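# Set the palette knife on the mat as pictured

## Task

Lay the palette knife down on the mat so its resting position and its turn match the reference image named manual; the whole knife must lie on the mat, nothing else may be on the mat, and nothing may be left toppled.

## Robot and tools

Robot: two seven-joint arms, left_arm and right_arm, mounted on one upright column behind the near table edge. left_arm is the robot's own left, on the +y side; these names do not follow image sides. Bases (scene frame): left_arm at (-0.018, +0.031, +0.460) m, right_arm at (-0.013, -0.031, +0.460) m, both with quat_wxyz (+0.999, 0, 0, +0.040). The robot faces roughly +x.

Scene frame: origin at table height (z = 0), 0.07 m behind the near edge; +x out over the table, +z up, +y toward left_arm. All positions are in metres, orientations are quaternions written w first.

Gripper: the fingers point along the gripper's own +z and open and close along its y axis. end_effector_position is the point between the closed finger pads, just under 1 cm behind the tips. While closing, the tips advance about 17 mm along gripper +z, mostly while the pads are still more than 70 mm apart. A large wrist turn may swing the elbow.

The row format used by both motion tools: 16 numbers, always covering both arms: left_arm x, y, z, qw, qx, qy, qz, opening, followed by the same eight for right_arm. x, y, z is an absolute target for end_effector_position and the quaternion an absolute target for end_effector_quat_wxyz, both in the scene frame. Opening runs from -1 (closed) to +1 (fully open, 0.145 m). Closing fully takes about 0.5 s at least. To keep an arm still, resend its last reported pose and its intended opening every time; a 0 opening is itself a command. To hold an orientation, repeat the same commanded quaternion rather than copying the drifting reported one.

execute_actions: actions is a list of up to 15 actions; each action is a list of up to 15 rows, one per 1/30 s step, and a short action repeats its last row to fill 15 steps. Any target more than 0.6 m from the gripper's current position along any of that gripper's axes gets the action refused for both arms; a malformed action or a first action failing that check against the last reported state rejects the whole call. The controller clips commanded orientation to 32 degrees from the measured one each step, so big turns need several actions; read Hand target in the result to see where each arm was really sent. cameras picks images (names, ["all"], or []); an empty actions list returns all images by default and shows what later results may omit.

move: target is one 16-number row or a list of up to 15 rows, followed in straight lines with no distance limit. speed is the peak path speed in m/s, 0.002 to 1.1 (default 0.25), turning limited to twice that in rad/s; one value or one per target. blend (m) rounds corners of a list; 0 stops at each. opening_speed (per second on the -1..1 scale, at least 0.2) ramps the finger command. grip_force, 3 to 10 N per pad, one value or one per arm, persists. blocking=false returns after about 0.5 s while the move continues; a new move replaces it. The whole move is capped at 10 s. Paths do not avoid obstacles or the other arm; grippers lag and can overshoot speed, especially with a nearly straight arm. The result adds a move: line: done, off_target, moving, held or fault, plus limits (paced = clipped pose, held = withheld steps). Done means at rest within 3 mm and 2 degrees; neither done nor off_target tells you about contact.

wait: seconds 0 to 10; arms hold their last command and a running move keeps going. stop: brakes a running move. zoom_image: camera cam_left_wrist or cam_right_wrist, region [x0, y0, x1, y1] pixels, at most 504 by 504, from the newest images. show_instructions: displays the reference image. finished_scene: scene number (1 or 2); irreversible.

Results: grip_measured is the measured finger opening on the command scale; to hold something, command an opening well below it. The last joint-position value per arm is the opening in metres. Joint torques include gravity and carry offsets and noise. Reported poses can be off by a few centimetres at long reach.

Cameras: cam_left_wrist (812x504) and cam_right_wrist (812x504), with calibration data in the setup; images may lag a moving arm.

Avoid: dropping the held object or releasing it while moving, knocking it or other items off the table, hard impacts on fixed objects, arms or grippers touching each other, and closing on the other gripper. Long stretched-out holding or pushing at unreachable poses heats motors; MOTOR HOT warns, and at 100 °C an over-temperature fault halts that arm for 30-60 s. A loose object may occasionally get nudged by an outside push.

Each tool is called after "Call:" as name(argument=value, ...) on one line, values as JSON.

Reference images:

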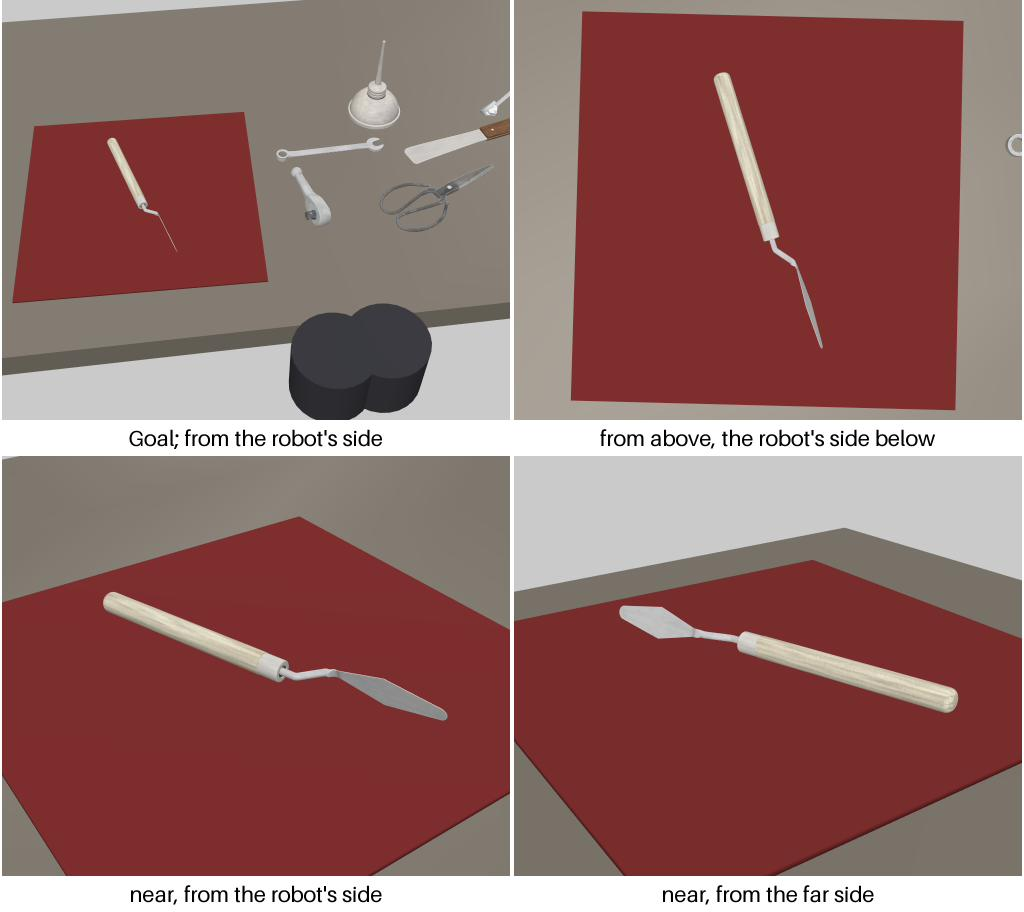

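## Session

Call:
execute_actions(actions=[])

Scene clock: 0.00 s.
left_arm: end_effector_position=(+0.1697, +0.0624, +0.2967) grip_measured=+1.00 end_effector_quat_wxyz=(-0.014, -0.402, +0.884, -0.238) | right_arm: end_effector_position=(+0.2444, -0.0710, +0.2017) grip_measured=+1.00 end_effector_quat_wxyz=(+0.470, +0.498, +0.538, +0.491)
Joint positions: left_arm=[0.92 0.836 -0.983 2.331 -0.199 0.517 1.401 0.145] | right_arm=[-0.439 0.168 -0.475 1.803 -1.517 0.519 -0.183 0.145]
Joint velocities: within noise
Joint torques (N m): no reading
Hand target: left_arm +0.1697, +0.0624, +0.2967; -0.014, -0.402, +0.884, -0.238 | right_arm +0.2444, -0.0710, +0.2017; +0.470, +0.498, +0.538, +0.491
Tool commands: left_gripper/opening=+1.0 right_gripper/opening=+1.0

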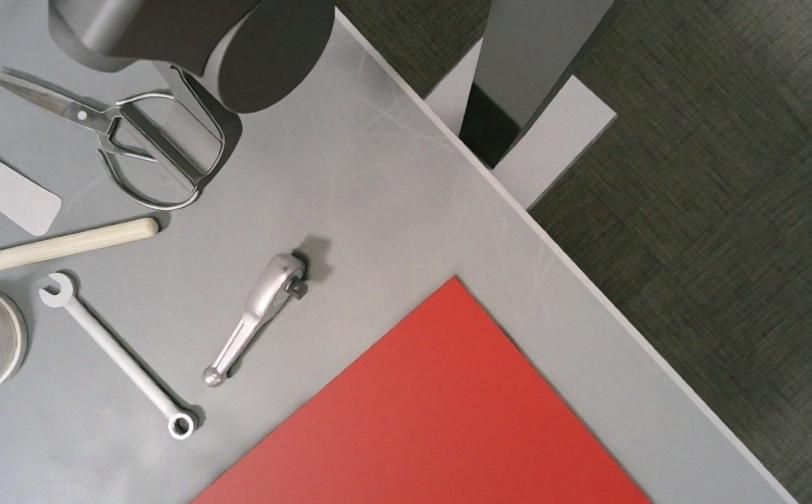

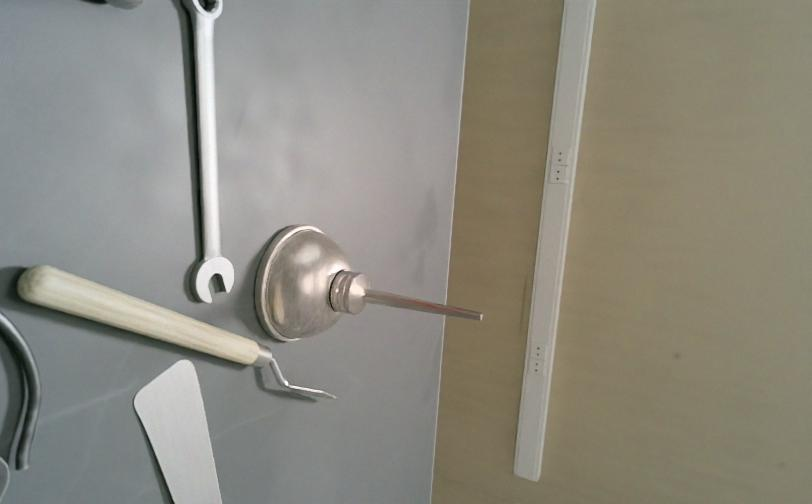

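Call:
zoom_image(camera="cam_right_wrist", region=[0, 230, 360, 430])

Scaled by 1.400 from the camera's 812x504 image, which has a finer 957x594 frame.

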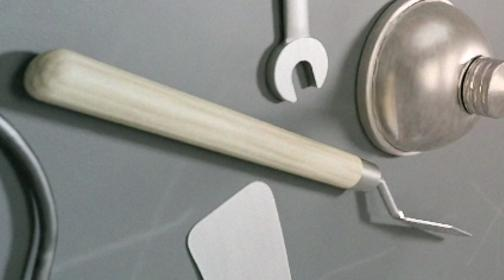

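Call:
move(target=[0.1697,0.0624,0.2967,-0.014,-0.402,0.884,-0.238,1,0.335,-0.12,0.17,0,0.25,0.968,0,-0.2], speed=0.35, cameras=["cam_right_wrist"])

Scene clock: 132.77 s.
left_arm: end_effector_position=(+0.1697, +0.0624, +0.2967) grip_measured=+1.00 end_effector_quat_wxyz=(-0.014, -0.402, +0.884, -0.238) | right_arm: end_effector_position=(+0.3354, -0.1200, +0.1701) grip_measured=-0.20 end_effector_quat_wxyz=(+0.001, +0.252, +0.968, +0.002)
Joint positions: left_arm=[0.92 0.836 -0.983 2.331 -0.199 0.517 1.401 0.145] | right_arm=[0.855 0.458 -0.886 1.186 -0.689 -0.483 1.58 0.061]
Joint torques (N m): left_arm=[5.55 0.78 3.4 1.25 0.03 0.07 0.01] | right_arm=[8.56 0.75 2.02 1.54 0.1 -0.1 0.11]
Hand target: left_arm +0.1698, +0.0624, +0.2967; -0.014, -0.402, +0.884, -0.238 | right_arm +0.3350, -0.1201, +0.1700; +0.000, +0.250, +0.968, +0.000
Off the commanded pose: left_arm 0.000 m, 0 deg | right_arm 0.000 m, 0 deg.
joint sent to its limit (right arm) — joint 7 (wrist yaw), upper limit. The joint targets still meet the commanded pose.
move: done
camera_calibration:
cam_right_wrist: T_world_to_cam=[[0.450558, 0.826426, -0.337665, 0.0102214], [0.892697, -0.413077, 0.180163, -0.368017], [0.00940958, -0.382607, -0.923863, 0.169815], [0, 0, 0, 1]] pos_world=[0.322324, -0.0954939, 0.226641]
Images, in order (width x height): cam_right_wrist 812x504.

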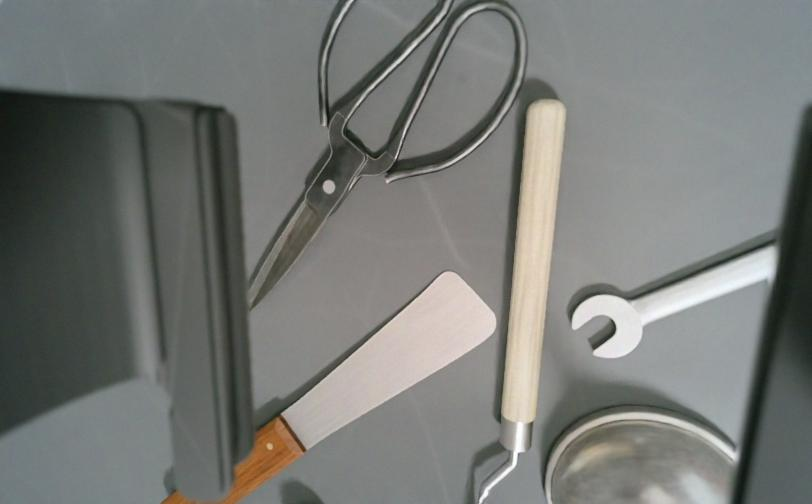

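Call:
move(target=[[0.1697,0.0624,0.2967,-0.014,-0.402,0.884,-0.238,1,0.338,-0.125,0.05,0,0.2588,0.966,0,-0.36],[0.1697,0.0624,0.2967,-0.014,-0.402,0.884,-0.238,1,0.338,-0.125,0.012,0,0.2588,0.966,0,-1]], speed=[0.2,0.08], cameras=["cam_right_wrist"])

Scene clock: 146.43 s.
left_arm: end_effector_position=(+0.1697, +0.0624, +0.2967) grip_measured=+1.00 end_effector_quat_wxyz=(-0.014, -0.402, +0.884, -0.238) | right_arm: end_effector_position=(+0.3389, -0.1289, +0.0153) grip_measured=-0.81 end_effector_quat_wxyz=(+0.029, +0.256, +0.966, +0.003)
Joint positions: left_arm=[0.92 0.836 -0.983 2.331 -0.199 0.517 1.401 0.145] | right_arm=[0.862 0.017 -1.181 0.035 -1.174 -0.63 0.562 0.015]
Joint torques (N m): left_arm=[5.53 0.78 3.41 1.26 0.03 0.08 0.01] | right_arm=[6.08 -0.59 0.47 0.55 0.07 0.2 -0.52]
Hand target: left_arm +0.1698, +0.0624, +0.2967; -0.014, -0.402, +0.884, -0.238 | right_arm +0.3373, -0.1252, +0.0127; +0.030, +0.258, +0.966, +0.011
Off the commanded pose: left_arm 0.000 m, 0 deg | right_arm 0.005 m, 3 deg.
elbow stopped short (right arm): the move would have taken joint 4 (elbow) straighter than the controller allows.
move: off_target (right_arm); target 2's new opening was sent with right_arm's hand 0.006 m and 2 deg from that target
camera_calibration:
cam_right_wrist: T_world_to_cam=[[0.475975, 0.818293, -0.322248, -0.0461079], [0.877627, -0.418312, 0.234065, -0.343288], [0.0567339, -0.394223, -0.917262, 0.00571063], [0, 0, 0, 1]] pos_world=[0.322901, -0.10362, 0.0707318]
Images, in order (width x height): cam_right_wrist 812x504.

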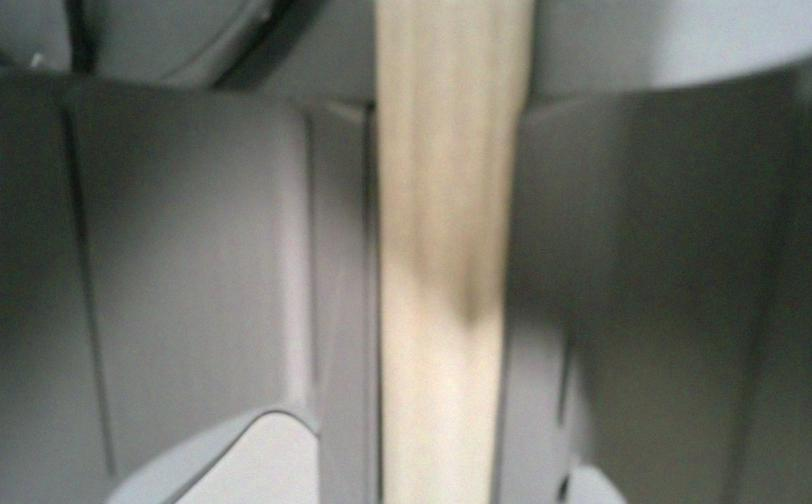

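Call:
move(target=[[0.1697,0.0624,0.2967,-0.014,-0.402,0.884,-0.238,1,0.335,-0.12,0.08,0,0.2588,0.966,0,-1],[0.18,0.14,0.28,-0.014,-0.402,0.884,-0.238,0,0.315,-0.09,0.2,0,0.2588,0.966,0,-1],[0.28,0.17,0.252,0.466,0.532,-0.4665,0.532,0,0.299,-0.007,0.32,0.466,-0.532,-0.4665,-0.532,-1]], speed=[0.15,0.25,0.3], blend=[0.02,0.02,0], cameras=["all"])

Scene clock: 229.30 s.
left_arm: end_effector_position=(+0.2804, +0.1704, +0.2518) grip_measured=+0.00 end_effector_quat_wxyz=(+0.464, +0.533, -0.465, +0.533) | right_arm: end_effector_position=(+0.2987, -0.0069, +0.3184) grip_measured=-0.81 end_effector_quat_wxyz=(-0.466, +0.532, +0.468, +0.529)
Joint positions: left_arm=[0.647 0.739 -0.797 0.864 1.039 -0.364 1.551 0.076] | right_arm=[0.353 0.294 -0.135 1.53 0.33 0.276 1.242 0.014]
Joint torques (N m): left_arm=[8.03 3.07 3.36 1.72 0.53 0.12 0.32] | right_arm=[5.53 0.8 1.98 3.84 0.59 -0.12 -0.19]
Hand target: left_arm +0.2800, +0.1701, +0.2520; +0.466, +0.532, -0.466, +0.532 | right_arm +0.2990, -0.0071, +0.3200; -0.466, +0.532, +0.466, +0.532
Off the commanded pose: left_arm 0.001 m, 0 deg | right_arm 0.002 m, 0 deg.
move: done; blend cut to 0 m at target 2
camera_calibration:
cam_left_wrist: T_world_to_cam=[[-0.980188, 0.197399, 0.0163011, 0.231549], [0.0175529, 0.168544, -0.985538, 0.228981], [-0.197292, -0.965726, -0.16867, 0.314531], [0, 0, 0, 1]] pos_world=[0.284997, 0.219449, 0.274947]
cam_right_wrist: T_world_to_cam=[[0.97544, 0.220167, 0.00660534, -0.287233], [0.049793, -0.191196, -0.980288, 0.307565], [-0.214564, 0.956541, -0.197463, 0.195405], [0, 0, 0, 1]] pos_world=[0.306791, -0.0648689, 0.341985]

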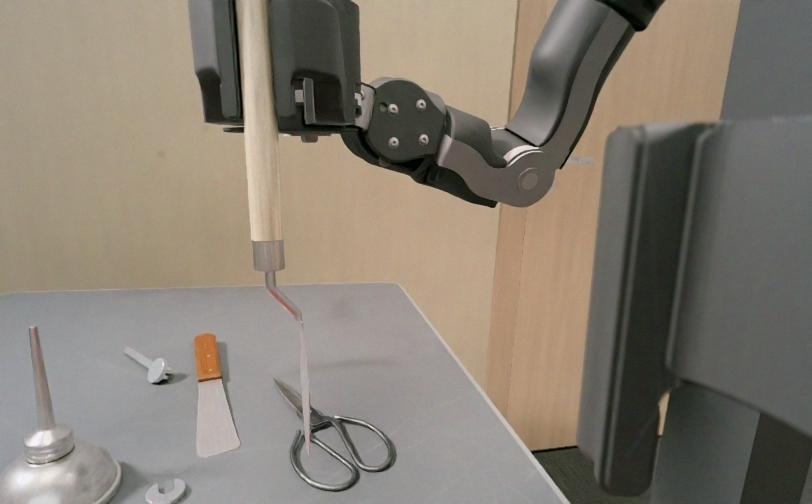

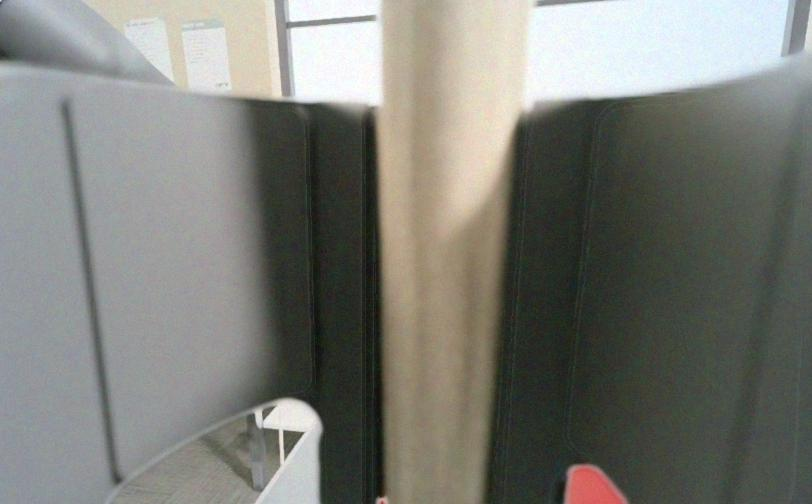

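Call:
move(target=[[0.2965,0.065,0.252,0.466,0.532,-0.4665,0.532,0,0.299,-0.007,0.32,0.466,-0.532,-0.4665,-0.532,-1],[0.3045,0.004,0.252,0.466,0.532,-0.4665,0.532,0,0.299,-0.007,0.32,0.466,-0.532,-0.4665,-0.532,-1],[0.3045,0.004,0.252,0.466,0.532,-0.4665,0.532,-1,0.299,-0.007,0.32,0.466,-0.532,-0.4665,-0.532,-1]], speed=[0.2,0.1,0.1], blend=[0.02,0,0], opening_speed=1.5, cameras=["all"])

Scene clock: 247.80 s.
left_arm: end_effector_position=(+0.3031, +0.0033, +0.2530) grip_measured=-0.82 end_effector_quat_wxyz=(+0.468, +0.528, -0.468, +0.531) | right_arm: end_effector_position=(+0.2998, -0.0072, +0.3183) grip_measured=-0.81 end_effector_quat_wxyz=(-0.464, +0.534, +0.467, +0.531)
Joint positions: left_arm=[0.661 0.399 -0.897 1.085 0.758 -0.219 1.044 0.014] | right_arm=[0.353 0.294 -0.135 1.53 0.329 0.275 1.237 0.014]
Joint torques (N m): left_arm=[8.14 0.41 3.6 2.48 0.47 -0.14 -0.01] | right_arm=[5.55 0.96 1.74 3.85 0.67 -0.12 -0.02]
Hand target: left_arm +0.3045, +0.0040, +0.2520; +0.466, +0.532, -0.466, +0.532 | right_arm +0.2990, -0.0071, +0.3200; -0.466, +0.532, +0.466, +0.532
Off the commanded pose: left_arm 0.002 m, 1 deg | right_arm 0.002 m, 0 deg.
move: done
camera_calibration:
cam_left_wrist: T_world_to_cam=[[-0.977456, 0.210735, 0.0130741, 0.286679], [0.0222319, 0.1643, -0.98616, 0.256777], [-0.209966, -0.963637, -0.165281, 0.160804], [0, 0, 0, 1]] pos_world=[0.30827, 0.0523549, 0.276053]
cam_right_wrist: T_world_to_cam=[[0.976832, 0.213888, 0.00710951, -0.288837], [0.0492602, -0.192395, -0.98008, 0.307416], [-0.20826, 0.957724, -0.198474, 0.194212], [0, 0, 0, 1]] pos_world=[0.307449, -0.0650777, 0.341892]

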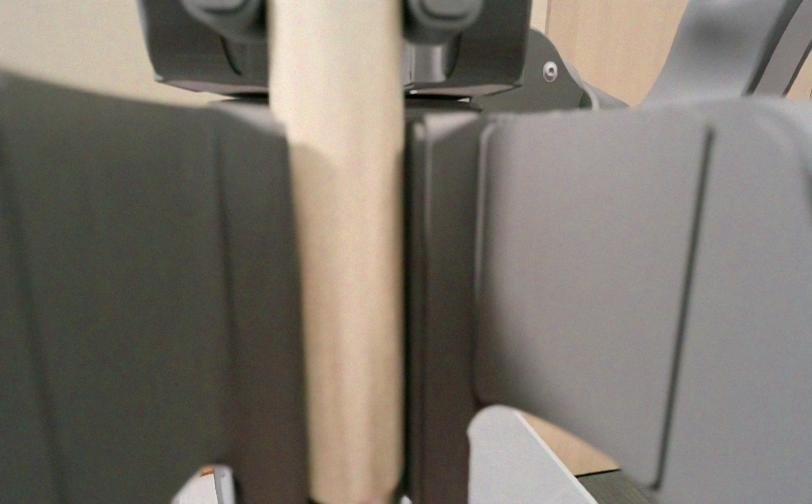

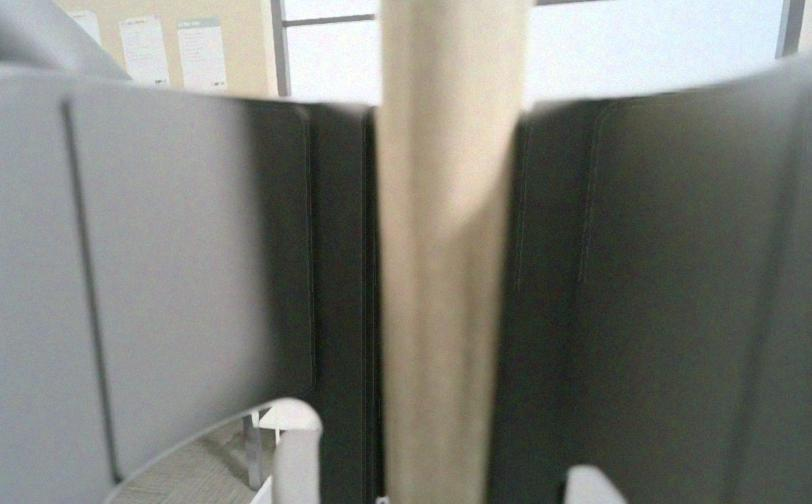

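Call:
move(target=[[0.3045,0.004,0.252,0.466,0.532,-0.4665,0.532,-1,0.299,-0.007,0.32,0.466,-0.532,-0.4665,-0.532,-0.2],[0.3045,0.004,0.252,0.466,0.532,-0.4665,0.532,-1,0.285,-0.12,0.32,0.466,-0.532,-0.4665,-0.532,-0.2],[0.29,0.1,0.29,0.466,0.532,-0.4665,0.532,-1,0.27,-0.17,0.32,0.466,-0.532,-0.4665,-0.532,-0.2],[0.31,0.15,0.20,0.129,-0.98,-0.148,0.019,-1,0.27,-0.17,0.32,0.466,-0.532,-0.4665,-0.532,-0.2]], speed=[0.1,0.2,0.25,0.4], blend=[0,0.02,0.02,0], opening_speed=1.5, cameras=["all"])

Scene clock: 274.83 s.
left_arm: end_effector_position=(+0.3113, +0.1491, +0.2015) grip_measured=-0.82 end_effector_quat_wxyz=(-0.071, +0.945, +0.171, +0.270) | right_arm: end_effector_position=(+0.2708, -0.1696, +0.3209) grip_measured=-0.20 end_effector_quat_wxyz=(-0.464, +0.532, +0.466, +0.534)
Joint positions: left_arm=[0.438 0.25 -0.556 1.684 1.57 0.768 -1.57 0.014] | right_arm=[0.172 0.75 0.117 1.365 0.709 0.093 1.581 0.061]
Joint torques (N m): left_arm=[5.84 -0.41 3.02 2.91 -0.2 0.09 0.04] | right_arm=[3.81 5.87 1.89 1.81 0.66 -0.06 0.06]
Hand target: left_arm +0.3101, +0.1500, +0.1995; -0.073, +0.946, +0.172, +0.266 | right_arm +0.2699, -0.1700, +0.3200; -0.466, +0.532, +0.466, +0.532
Off the commanded pose: left_arm 0.002 m, 34 deg; orientation clipped | right_arm 0.001 m, 0 deg.
joint sent to its limit (left arm) — joint 5 (forearm roll), upper limit; joint 6 (wrist pitch), upper limit; joint 7 (wrist yaw), lower limit. The joint targets are off in orientation, not in position.
joint sent to its limit (right arm) — joint 7 (wrist yaw), upper limit. The joint targets still meet the commanded pose.
move: off_target (left_arm); limits=paced
camera_calibration:
cam_left_wrist: T_world_to_cam=[[0.194734, -0.949267, 0.246923, 0.0254974], [-0.878343, -0.280814, -0.386855, 0.407795], [0.436568, -0.14155, -0.888466, 0.116378], [0, 0, 0, 1]] pos_world=[0.302412, 0.155191, 0.25486]
cam_right_wrist: T_world_to_cam=[[0.977069, 0.212508, 0.0133139, -0.228054], [0.0539125, -0.186418, -0.98099, 0.280172], [-0.205987, 0.959212, -0.1936, 0.342339], [0, 0, 0, 1]] pos_world=[0.278237, -0.227684, 0.344159]

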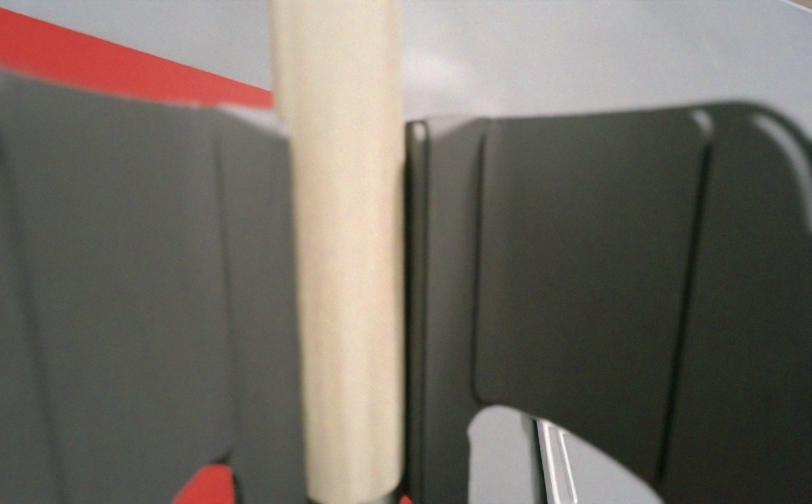

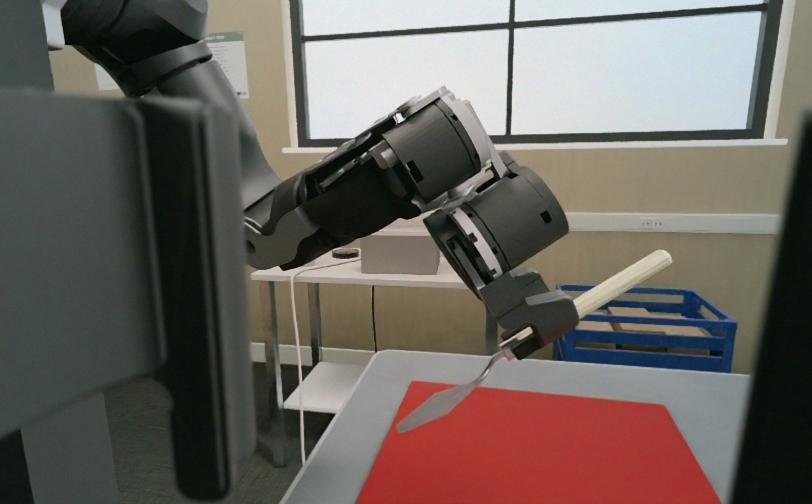

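Call:
move(target=[0.30,0.17,0.115,0.129,-0.98,-0.148,0.019,-1,0.27,-0.17,0.32,0.466,-0.532,-0.4665,-0.532,-0.2], speed=0.2)

Scene clock: 321.63 s.
left_arm: end_effector_position=(+0.2999, +0.1701, +0.1143) grip_measured=-0.82 end_effector_quat_wxyz=(-0.165, +0.959, +0.212, +0.091) | right_arm: end_effector_position=(+0.2708, -0.1696, +0.3209) grip_measured=-0.20 end_effector_quat_wxyz=(-0.464, +0.532, +0.466, +0.534)
Joint positions: left_arm=[0.545 0.124 -0.571 1.117 1.57 0.768 -1.57 0.014] | right_arm=[0.172 0.75 0.117 1.365 0.709 0.093 1.581 0.061]
Joint torques (N m): left_arm=[8.8 -0.78 1.42 2.97 -0.16 0.09 -0.07] | right_arm=[3.84 5.87 1.88 1.8 0.67 -0.06 0.06]
Hand target: left_arm +0.3001, +0.1699, +0.1146; -0.167, +0.959, +0.210, +0.090 | right_arm +0.2699, -0.1700, +0.3200; -0.466, +0.532, +0.466, +0.532
Off the commanded pose: left_arm 0.001 m, 15 deg | right_arm 0.001 m, 0 deg.
joint sent to its limit (left arm) — joint 5 (forearm roll), upper limit; joint 6 (wrist pitch), upper limit; joint 7 (wrist yaw), lower limit. The joint targets are off in orientation, not in position.
joint sent to its limit (right arm) — joint 7 (wrist yaw), upper limit. The joint targets still meet the commanded pose.
move: off_target (left_arm)

Call:
move(target=[0.305,0.17,0.06,0.129,-0.98,-0.148,0.019,-1,0.27,-0.17,0.32,0.466,-0.532,-0.4665,-0.532,-0.2], speed=0.12, cameras=["all"])

Scene clock: 329.20 s.
left_arm: end_effector_position=(+0.3044, +0.1708, +0.0597) grip_measured=-0.82 end_effector_quat_wxyz=(-0.157, +0.970, +0.182, +0.023) | right_arm: end_effector_position=(+0.2708, -0.1696, +0.3209) grip_measured=-0.20 end_effector_quat_wxyz=(-0.464, +0.532, +0.466, +0.534)
Joint positions: left_arm=[0.728 0.063 -0.787 0.591 1.57 0.768 -1.199 0.014] | right_arm=[0.172 0.75 0.117 1.365 0.709 0.093 1.581 0.061]
Joint torques (N m): left_arm=[9.93 -0.83 0.94 2.37 -0.1 0.07 0.14] | right_arm=[3.81 5.87 1.89 1.81 0.67 -0.06 0.06]
Hand target: left_arm +0.3050, +0.1699, +0.0598; -0.156, +0.971, +0.180, +0.023 | right_arm +0.2699, -0.1700, +0.3200; -0.466, +0.532, +0.466, +0.532
Off the commanded pose: left_arm 0.001 m, 7 deg | right_arm 0.001 m, 0 deg.
joint sent to its limit (left arm) — joint 5 (forearm roll), upper limit; joint 6 (wrist pitch), upper limit. The joint targets are off in orientation, not in position.
joint sent to its limit (right arm) — joint 7 (wrist yaw), upper limit. The joint targets still meet the commanded pose.
move: off_target (left_arm)
camera_calibration:
cam_left_wrist: T_world_to_cam=[[0.360018, -0.932302, 0.0346489, 0.0419856], [-0.931669, -0.357336, 0.0656005, 0.355223], [-0.0487782, -0.0558987, -0.997244, 0.136047], [0, 0, 0, 1]] pos_world=[0.322471, 0.173682, 0.110915]
cam_right_wrist: T_world_to_cam=[[0.977069, 0.212508, 0.0133139, -0.228054], [0.0539125, -0.186418, -0.98099, 0.280172], [-0.205987, 0.959212, -0.1936, 0.342339], [0, 0, 0, 1]] pos_world=[0.278237, -0.227684, 0.344159]

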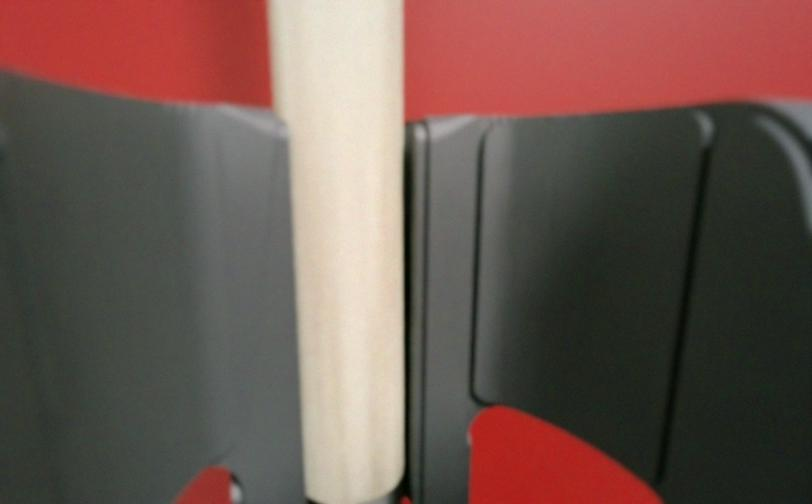

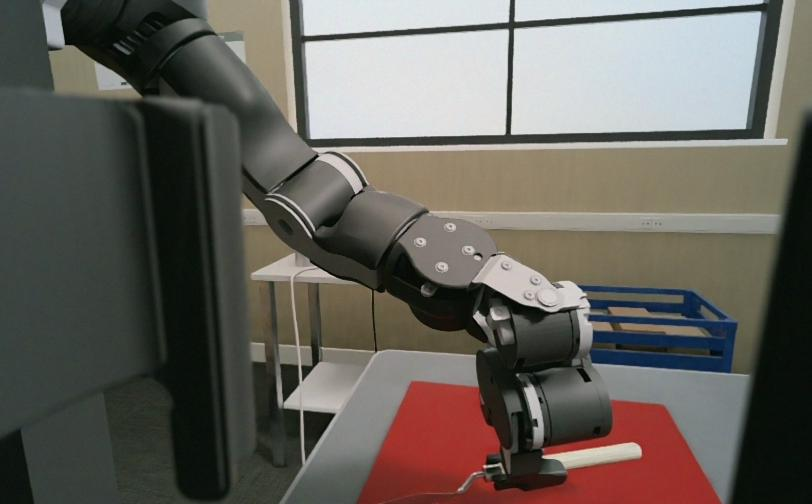

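Call:
move(target=[[0.325,0.165,0.055,0.129,-0.98,-0.148,0.019,-1,0.27,-0.17,0.32,0.466,-0.532,-0.4665,-0.532,-0.2],[0.325,0.165,0.022,0.129,-0.98,-0.148,0.019,-1,0.27,-0.17,0.32,0.466,-0.532,-0.4665,-0.532,-0.2]], speed=[0.1,0.06], cameras=["all"])

Scene clock: 340.60 s.
left_arm: end_effector_position=(+0.3251, +0.1648, +0.0239) grip_measured=-0.82 end_effector_quat_wxyz=(-0.093, +0.983, +0.138, +0.071) | right_arm: end_effector_position=(+0.2708, -0.1696, +0.3209) grip_measured=-0.20 end_effector_quat_wxyz=(-0.464, +0.532, +0.466, +0.534)
Joint positions: left_arm=[0.87 -0.093 -1.158 0.036 1.494 0.665 -0.509 0.014] | right_arm=[0.172 0.75 0.117 1.365 0.709 0.093 1.581 0.061]
Joint torques (N m): left_arm=[8.9 -0.54 0.25 1.44 -0.11 -0.18 0.26] | right_arm=[3.84 5.87 1.88 1.81 0.66 -0.05 0.06]
Hand target: left_arm +0.3244, +0.1651, +0.0226; -0.092, +0.984, +0.138, +0.072 | right_arm +0.2699, -0.1700, +0.3200; -0.466, +0.532, +0.466, +0.532
Off the commanded pose: left_arm 0.002 m, 11 deg | right_arm 0.001 m, 0 deg.
elbow stopped short (left arm): the move would have taken joint 4 (elbow) straighter than the controller allows.
joint sent to its limit (right arm) — joint 7 (wrist yaw), upper limit. The joint targets still meet the commanded pose.
move: off_target (left_arm)
camera_calibration:
cam_left_wrist: T_world_to_cam=[[0.246875, -0.954111, 0.169483, 0.0673928], [-0.968172, -0.250283, 0.001293, 0.37057], [0.041185, -0.164407, -0.985532, 0.0893513], [0, 0, 0, 1]] pos_world=[0.338458, 0.171738, 0.0761575]
cam_right_wrist: T_world_to_cam=[[0.977069, 0.212508, 0.0133139, -0.228054], [0.0539125, -0.186418, -0.98099, 0.280172], [-0.205987, 0.959212, -0.1936, 0.342339], [0, 0, 0, 1]] pos_world=[0.278237, -0.227684, 0.344159]

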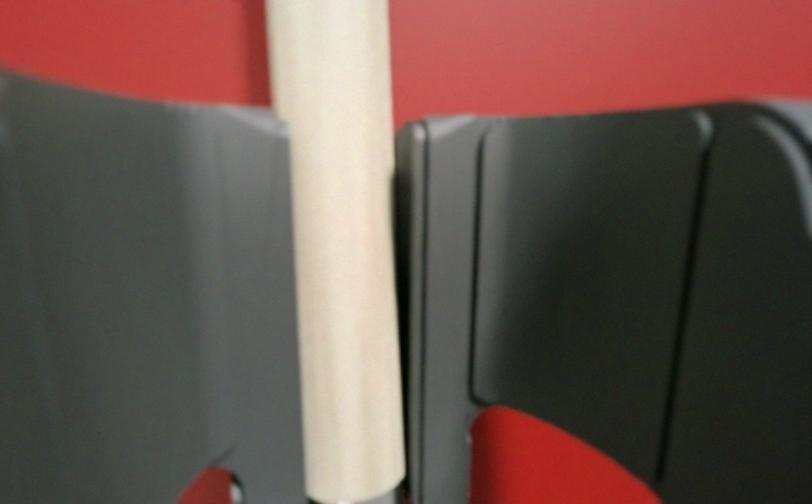

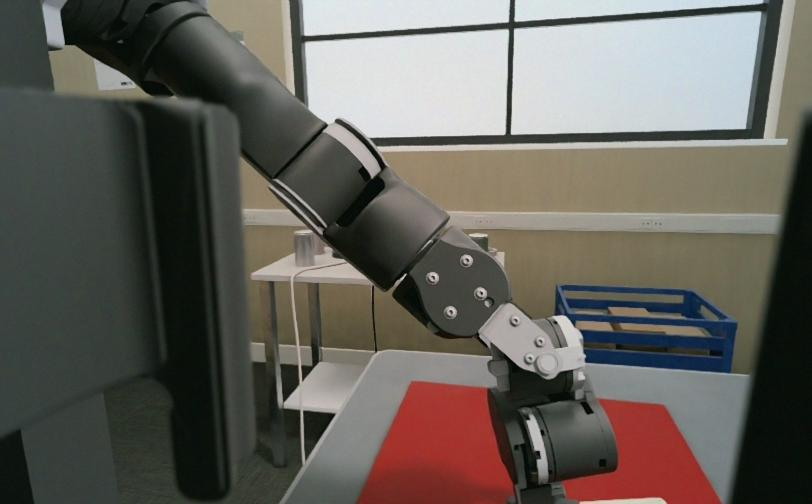

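Call:
move(target=[[0.315,0.14,0.035,0.129,-0.98,-0.148,0.019,-1,0.27,-0.17,0.32,0.466,-0.532,-0.4665,-0.532,-0.2],[0.315,0.14,0.02,0.129,-0.98,-0.148,0.019,-1,0.27,-0.17,0.32,0.466,-0.532,-0.4665,-0.532,-0.2]], speed=[0.1,0.04], cameras=["all"])

Scene clock: 351.77 s.
left_arm: end_effector_position=(+0.3163, +0.1393, +0.0227) grip_measured=-0.82 end_effector_quat_wxyz=(-0.095, +0.984, +0.140, +0.054) | right_arm: end_effector_position=(+0.2708, -0.1696, +0.3209) grip_measured=-0.20 end_effector_quat_wxyz=(-0.464, +0.532, +0.466, +0.534)
Joint positions: left_arm=[0.86 -0.152 -1.119 0.036 1.516 0.665 -0.597 0.014] | right_arm=[0.172 0.75 0.117 1.365 0.709 0.093 1.581 0.061]
Joint torques (N m): left_arm=[8.19 -0.8 0.29 1.62 -0.1 -0.11 0.27] | right_arm=[3.84 5.89 1.89 1.81 0.67 -0.06 0.06]
Hand target: left_arm +0.3143, +0.1400, +0.0205; -0.094, +0.984, +0.140, +0.053 | right_arm +0.2699, -0.1700, +0.3200; -0.466, +0.532, +0.466, +0.532
Off the commanded pose: left_arm 0.003 m, 9 deg | right_arm 0.001 m, 0 deg.
elbow stopped short (left arm): the move would have taken joint 4 (elbow) straighter than the controller allows.
joint sent to its limit (right arm) — joint 7 (wrist yaw), upper limit. The joint targets still meet the commanded pose.
move: off_target (left_arm)
camera_calibration:
cam_left_wrist: T_world_to_cam=[[0.259818, -0.951966, 0.162037, 0.0411435], [-0.965619, -0.25762, 0.0348014, 0.355108], [0.00861431, -0.165508, -0.986171, 0.0947825], [0, 0, 0, 1]] pos_world=[0.331393, 0.146338, 0.0744467]
cam_right_wrist: T_world_to_cam=[[0.977069, 0.212508, 0.0133139, -0.228054], [0.0539125, -0.186418, -0.98099, 0.280172], [-0.205987, 0.959212, -0.1936, 0.342339], [0, 0, 0, 1]] pos_world=[0.278237, -0.227684, 0.344159]

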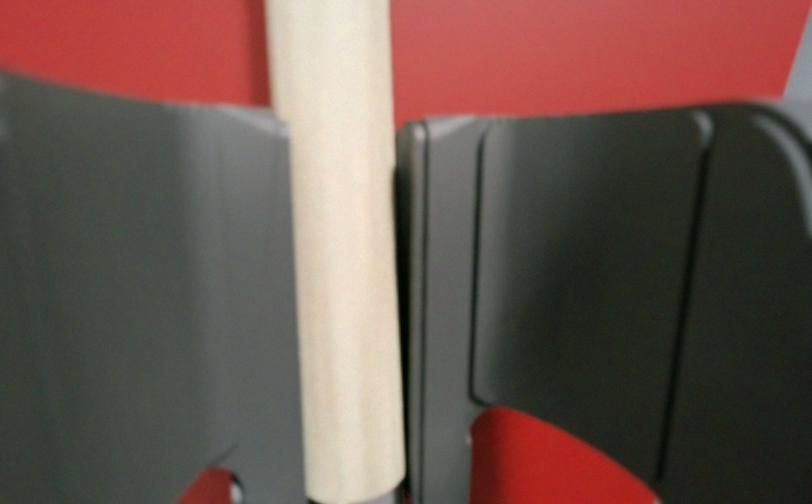

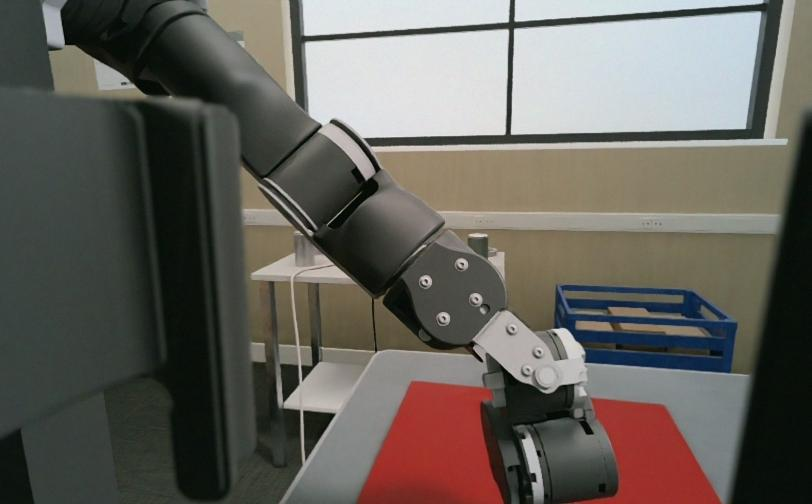

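Call:
move(target=[[0.308,0.14,0.013,0.129,-0.98,-0.148,0.019,-1,0.27,-0.17,0.32,0.466,-0.532,-0.4665,-0.532,-0.2]], speed=[0.03], cameras=["cam_left_wrist"])

Scene clock: 366.77 s.
left_arm: end_effector_position=(+0.3146, +0.1400, +0.0197) grip_measured=-0.82 end_effector_quat_wxyz=(-0.098, +0.984, +0.138, +0.058) | right_arm: end_effector_position=(+0.2708, -0.1696, +0.3209) grip_measured=-0.20 end_effector_quat_wxyz=(-0.464, +0.532, +0.466, +0.534)
Joint positions: left_arm=[0.85 -0.152 -1.119 0.037 1.503 0.651 -0.593 0.014] | right_arm=[0.172 0.75 0.117 1.365 0.709 0.093 1.581 0.061]
Joint torques (N m): left_arm=[5.58 -0.57 1.01 1.42 -0.01 -0.03 0.29] | right_arm=[3.84 5.87 1.89 1.81 0.67 -0.06 0.06]
Hand target: left_arm +0.3073, +0.1401, +0.0138; -0.095, +0.984, +0.140, +0.049 | right_arm +0.2699, -0.1700, +0.3200; -0.466, +0.532, +0.466, +0.532
Off the commanded pose: left_arm 0.009 m, 10 deg | right_arm 0.001 m, 0 deg.
elbow stopped short (left arm): the move would have taken joint 4 (elbow) straighter than the controller allows.
joint sent to its limit (right arm) — joint 7 (wrist yaw), upper limit. The joint targets still meet the commanded pose.
move: off_target (left_arm)
camera_calibration:
cam_left_wrist: T_world_to_cam=[[0.255392, -0.954112, 0.156352, 0.0446025], [-0.96674, -0.254304, 0.0272668, 0.353688], [0.0137454, -0.158116, -0.987325, 0.0894986], [0, 0, 0, 1]] pos_world=[0.329303, 0.146651, 0.0717465]
Images, in order (width x height): cam_left_wrist 812x504.

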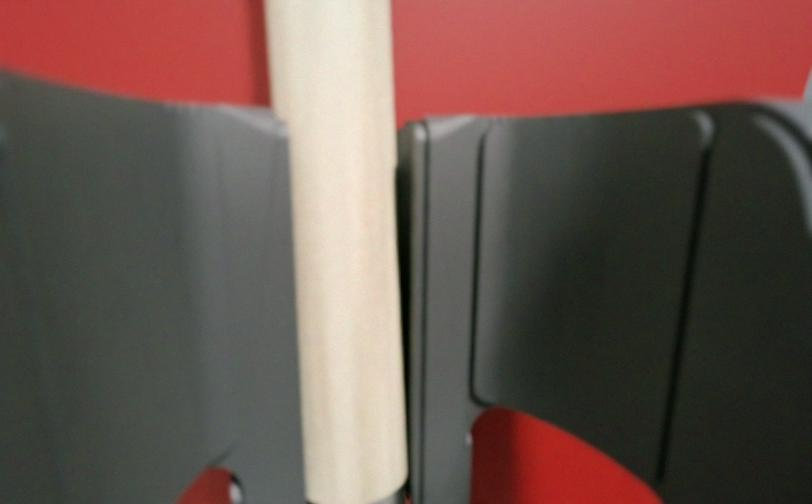

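Call:
move(target=[[0.3146,0.14,0.0197,-0.098,0.984,0.138,0.058,-0.6,0.27,-0.17,0.32,0.466,-0.532,-0.4665,-0.532,-0.2],[0.3146,0.14,0.0197,-0.098,0.984,0.138,0.058,-0.3,0.27,-0.17,0.32,0.466,-0.532,-0.4665,-0.532,-0.2],[0.307,0.112,0.14,-0.098,0.984,0.138,0.058,-0.3,0.27,-0.17,0.32,0.466,-0.532,-0.4665,-0.532,-0.2],[0.24,0.14,0.27,-0.098,0.984,0.138,0.058,-0.3,0.27,-0.17,0.32,0.466,-0.532,-0.4665,-0.532,-0.2]], speed=[0.05,0.05,0.08,0.25], opening_speed=0.4, cameras=["all"])

Scene clock: 382.50 s.
left_arm: end_effector_position=(+0.2404, +0.1397, +0.2711) grip_measured=-0.30 end_effector_quat_wxyz=(+0.011, +0.914, +0.116, +0.389) | right_arm: end_effector_position=(+0.2708, -0.1696, +0.3209) grip_measured=-0.20 end_effector_quat_wxyz=(-0.464, +0.532, +0.466, +0.534)
Joint positions: left_arm=[0.143 0.43 -0.484 2.333 1.57 0.768 -1.573 0.053] | right_arm=[0.172 0.75 0.117 1.365 0.709 0.093 1.581 0.061]
Joint torques (N m): left_arm=[2.94 0.67 2.21 2.58 -0.2 0.08 0.21] | right_arm=[3.81 5.84 1.88 1.81 0.66 -0.06 0.06]
Hand target: left_arm +0.2399, +0.1401, +0.2696; +0.010, +0.915, +0.115, +0.387 | right_arm +0.2699, -0.1700, +0.3200; -0.466, +0.532, +0.466, +0.532
Off the commanded pose: left_arm 0.001 m, 41 deg; orientation clipped | right_arm 0.001 m, 0 deg.
joint sent to its limit (left arm) — joint 5 (forearm roll), upper limit; joint 6 (wrist pitch), upper limit; joint 7 (wrist yaw), lower limit. The joint targets are off in orientation, not in position.
joint sent to its limit (right arm) — joint 7 (wrist yaw), upper limit. The joint targets still meet the commanded pose.
move: off_target (left_arm); limits=paced
camera_calibration:
cam_left_wrist: T_world_to_cam=[[-0.0323625, -0.937559, 0.346319, 0.0392614], [-0.784857, -0.190699, -0.589604, 0.389665], [0.618831, -0.290892, -0.729678, 0.141815], [0, 0, 0, 1]] pos_world=[0.219342, 0.152371, 0.319631]
cam_right_wrist: T_world_to_cam=[[0.977069, 0.212508, 0.0133139, -0.228054], [0.0539125, -0.186418, -0.98099, 0.280172], [-0.205987, 0.959212, -0.1936, 0.342339], [0, 0, 0, 1]] pos_world=[0.278237, -0.227684, 0.344159]

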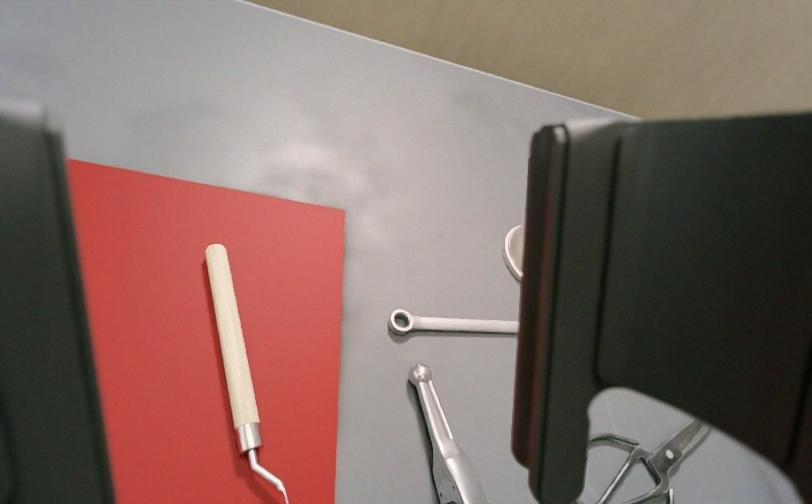

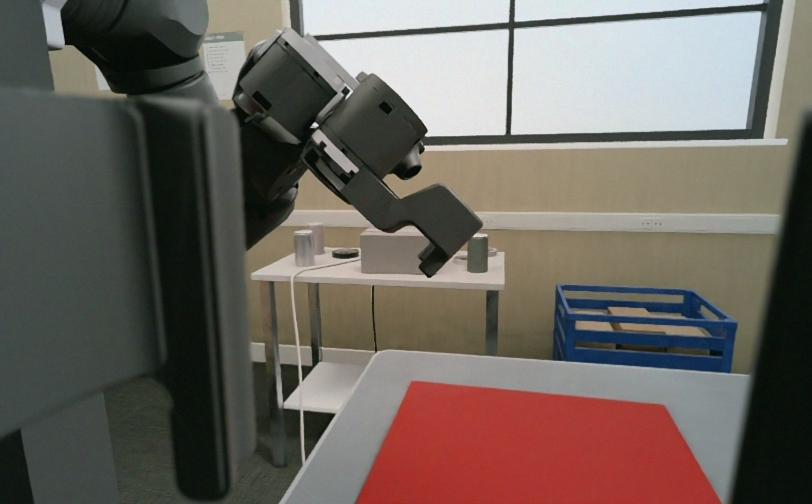

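Call:
finished_scene(scene=1)

The scene is finished: the task was done.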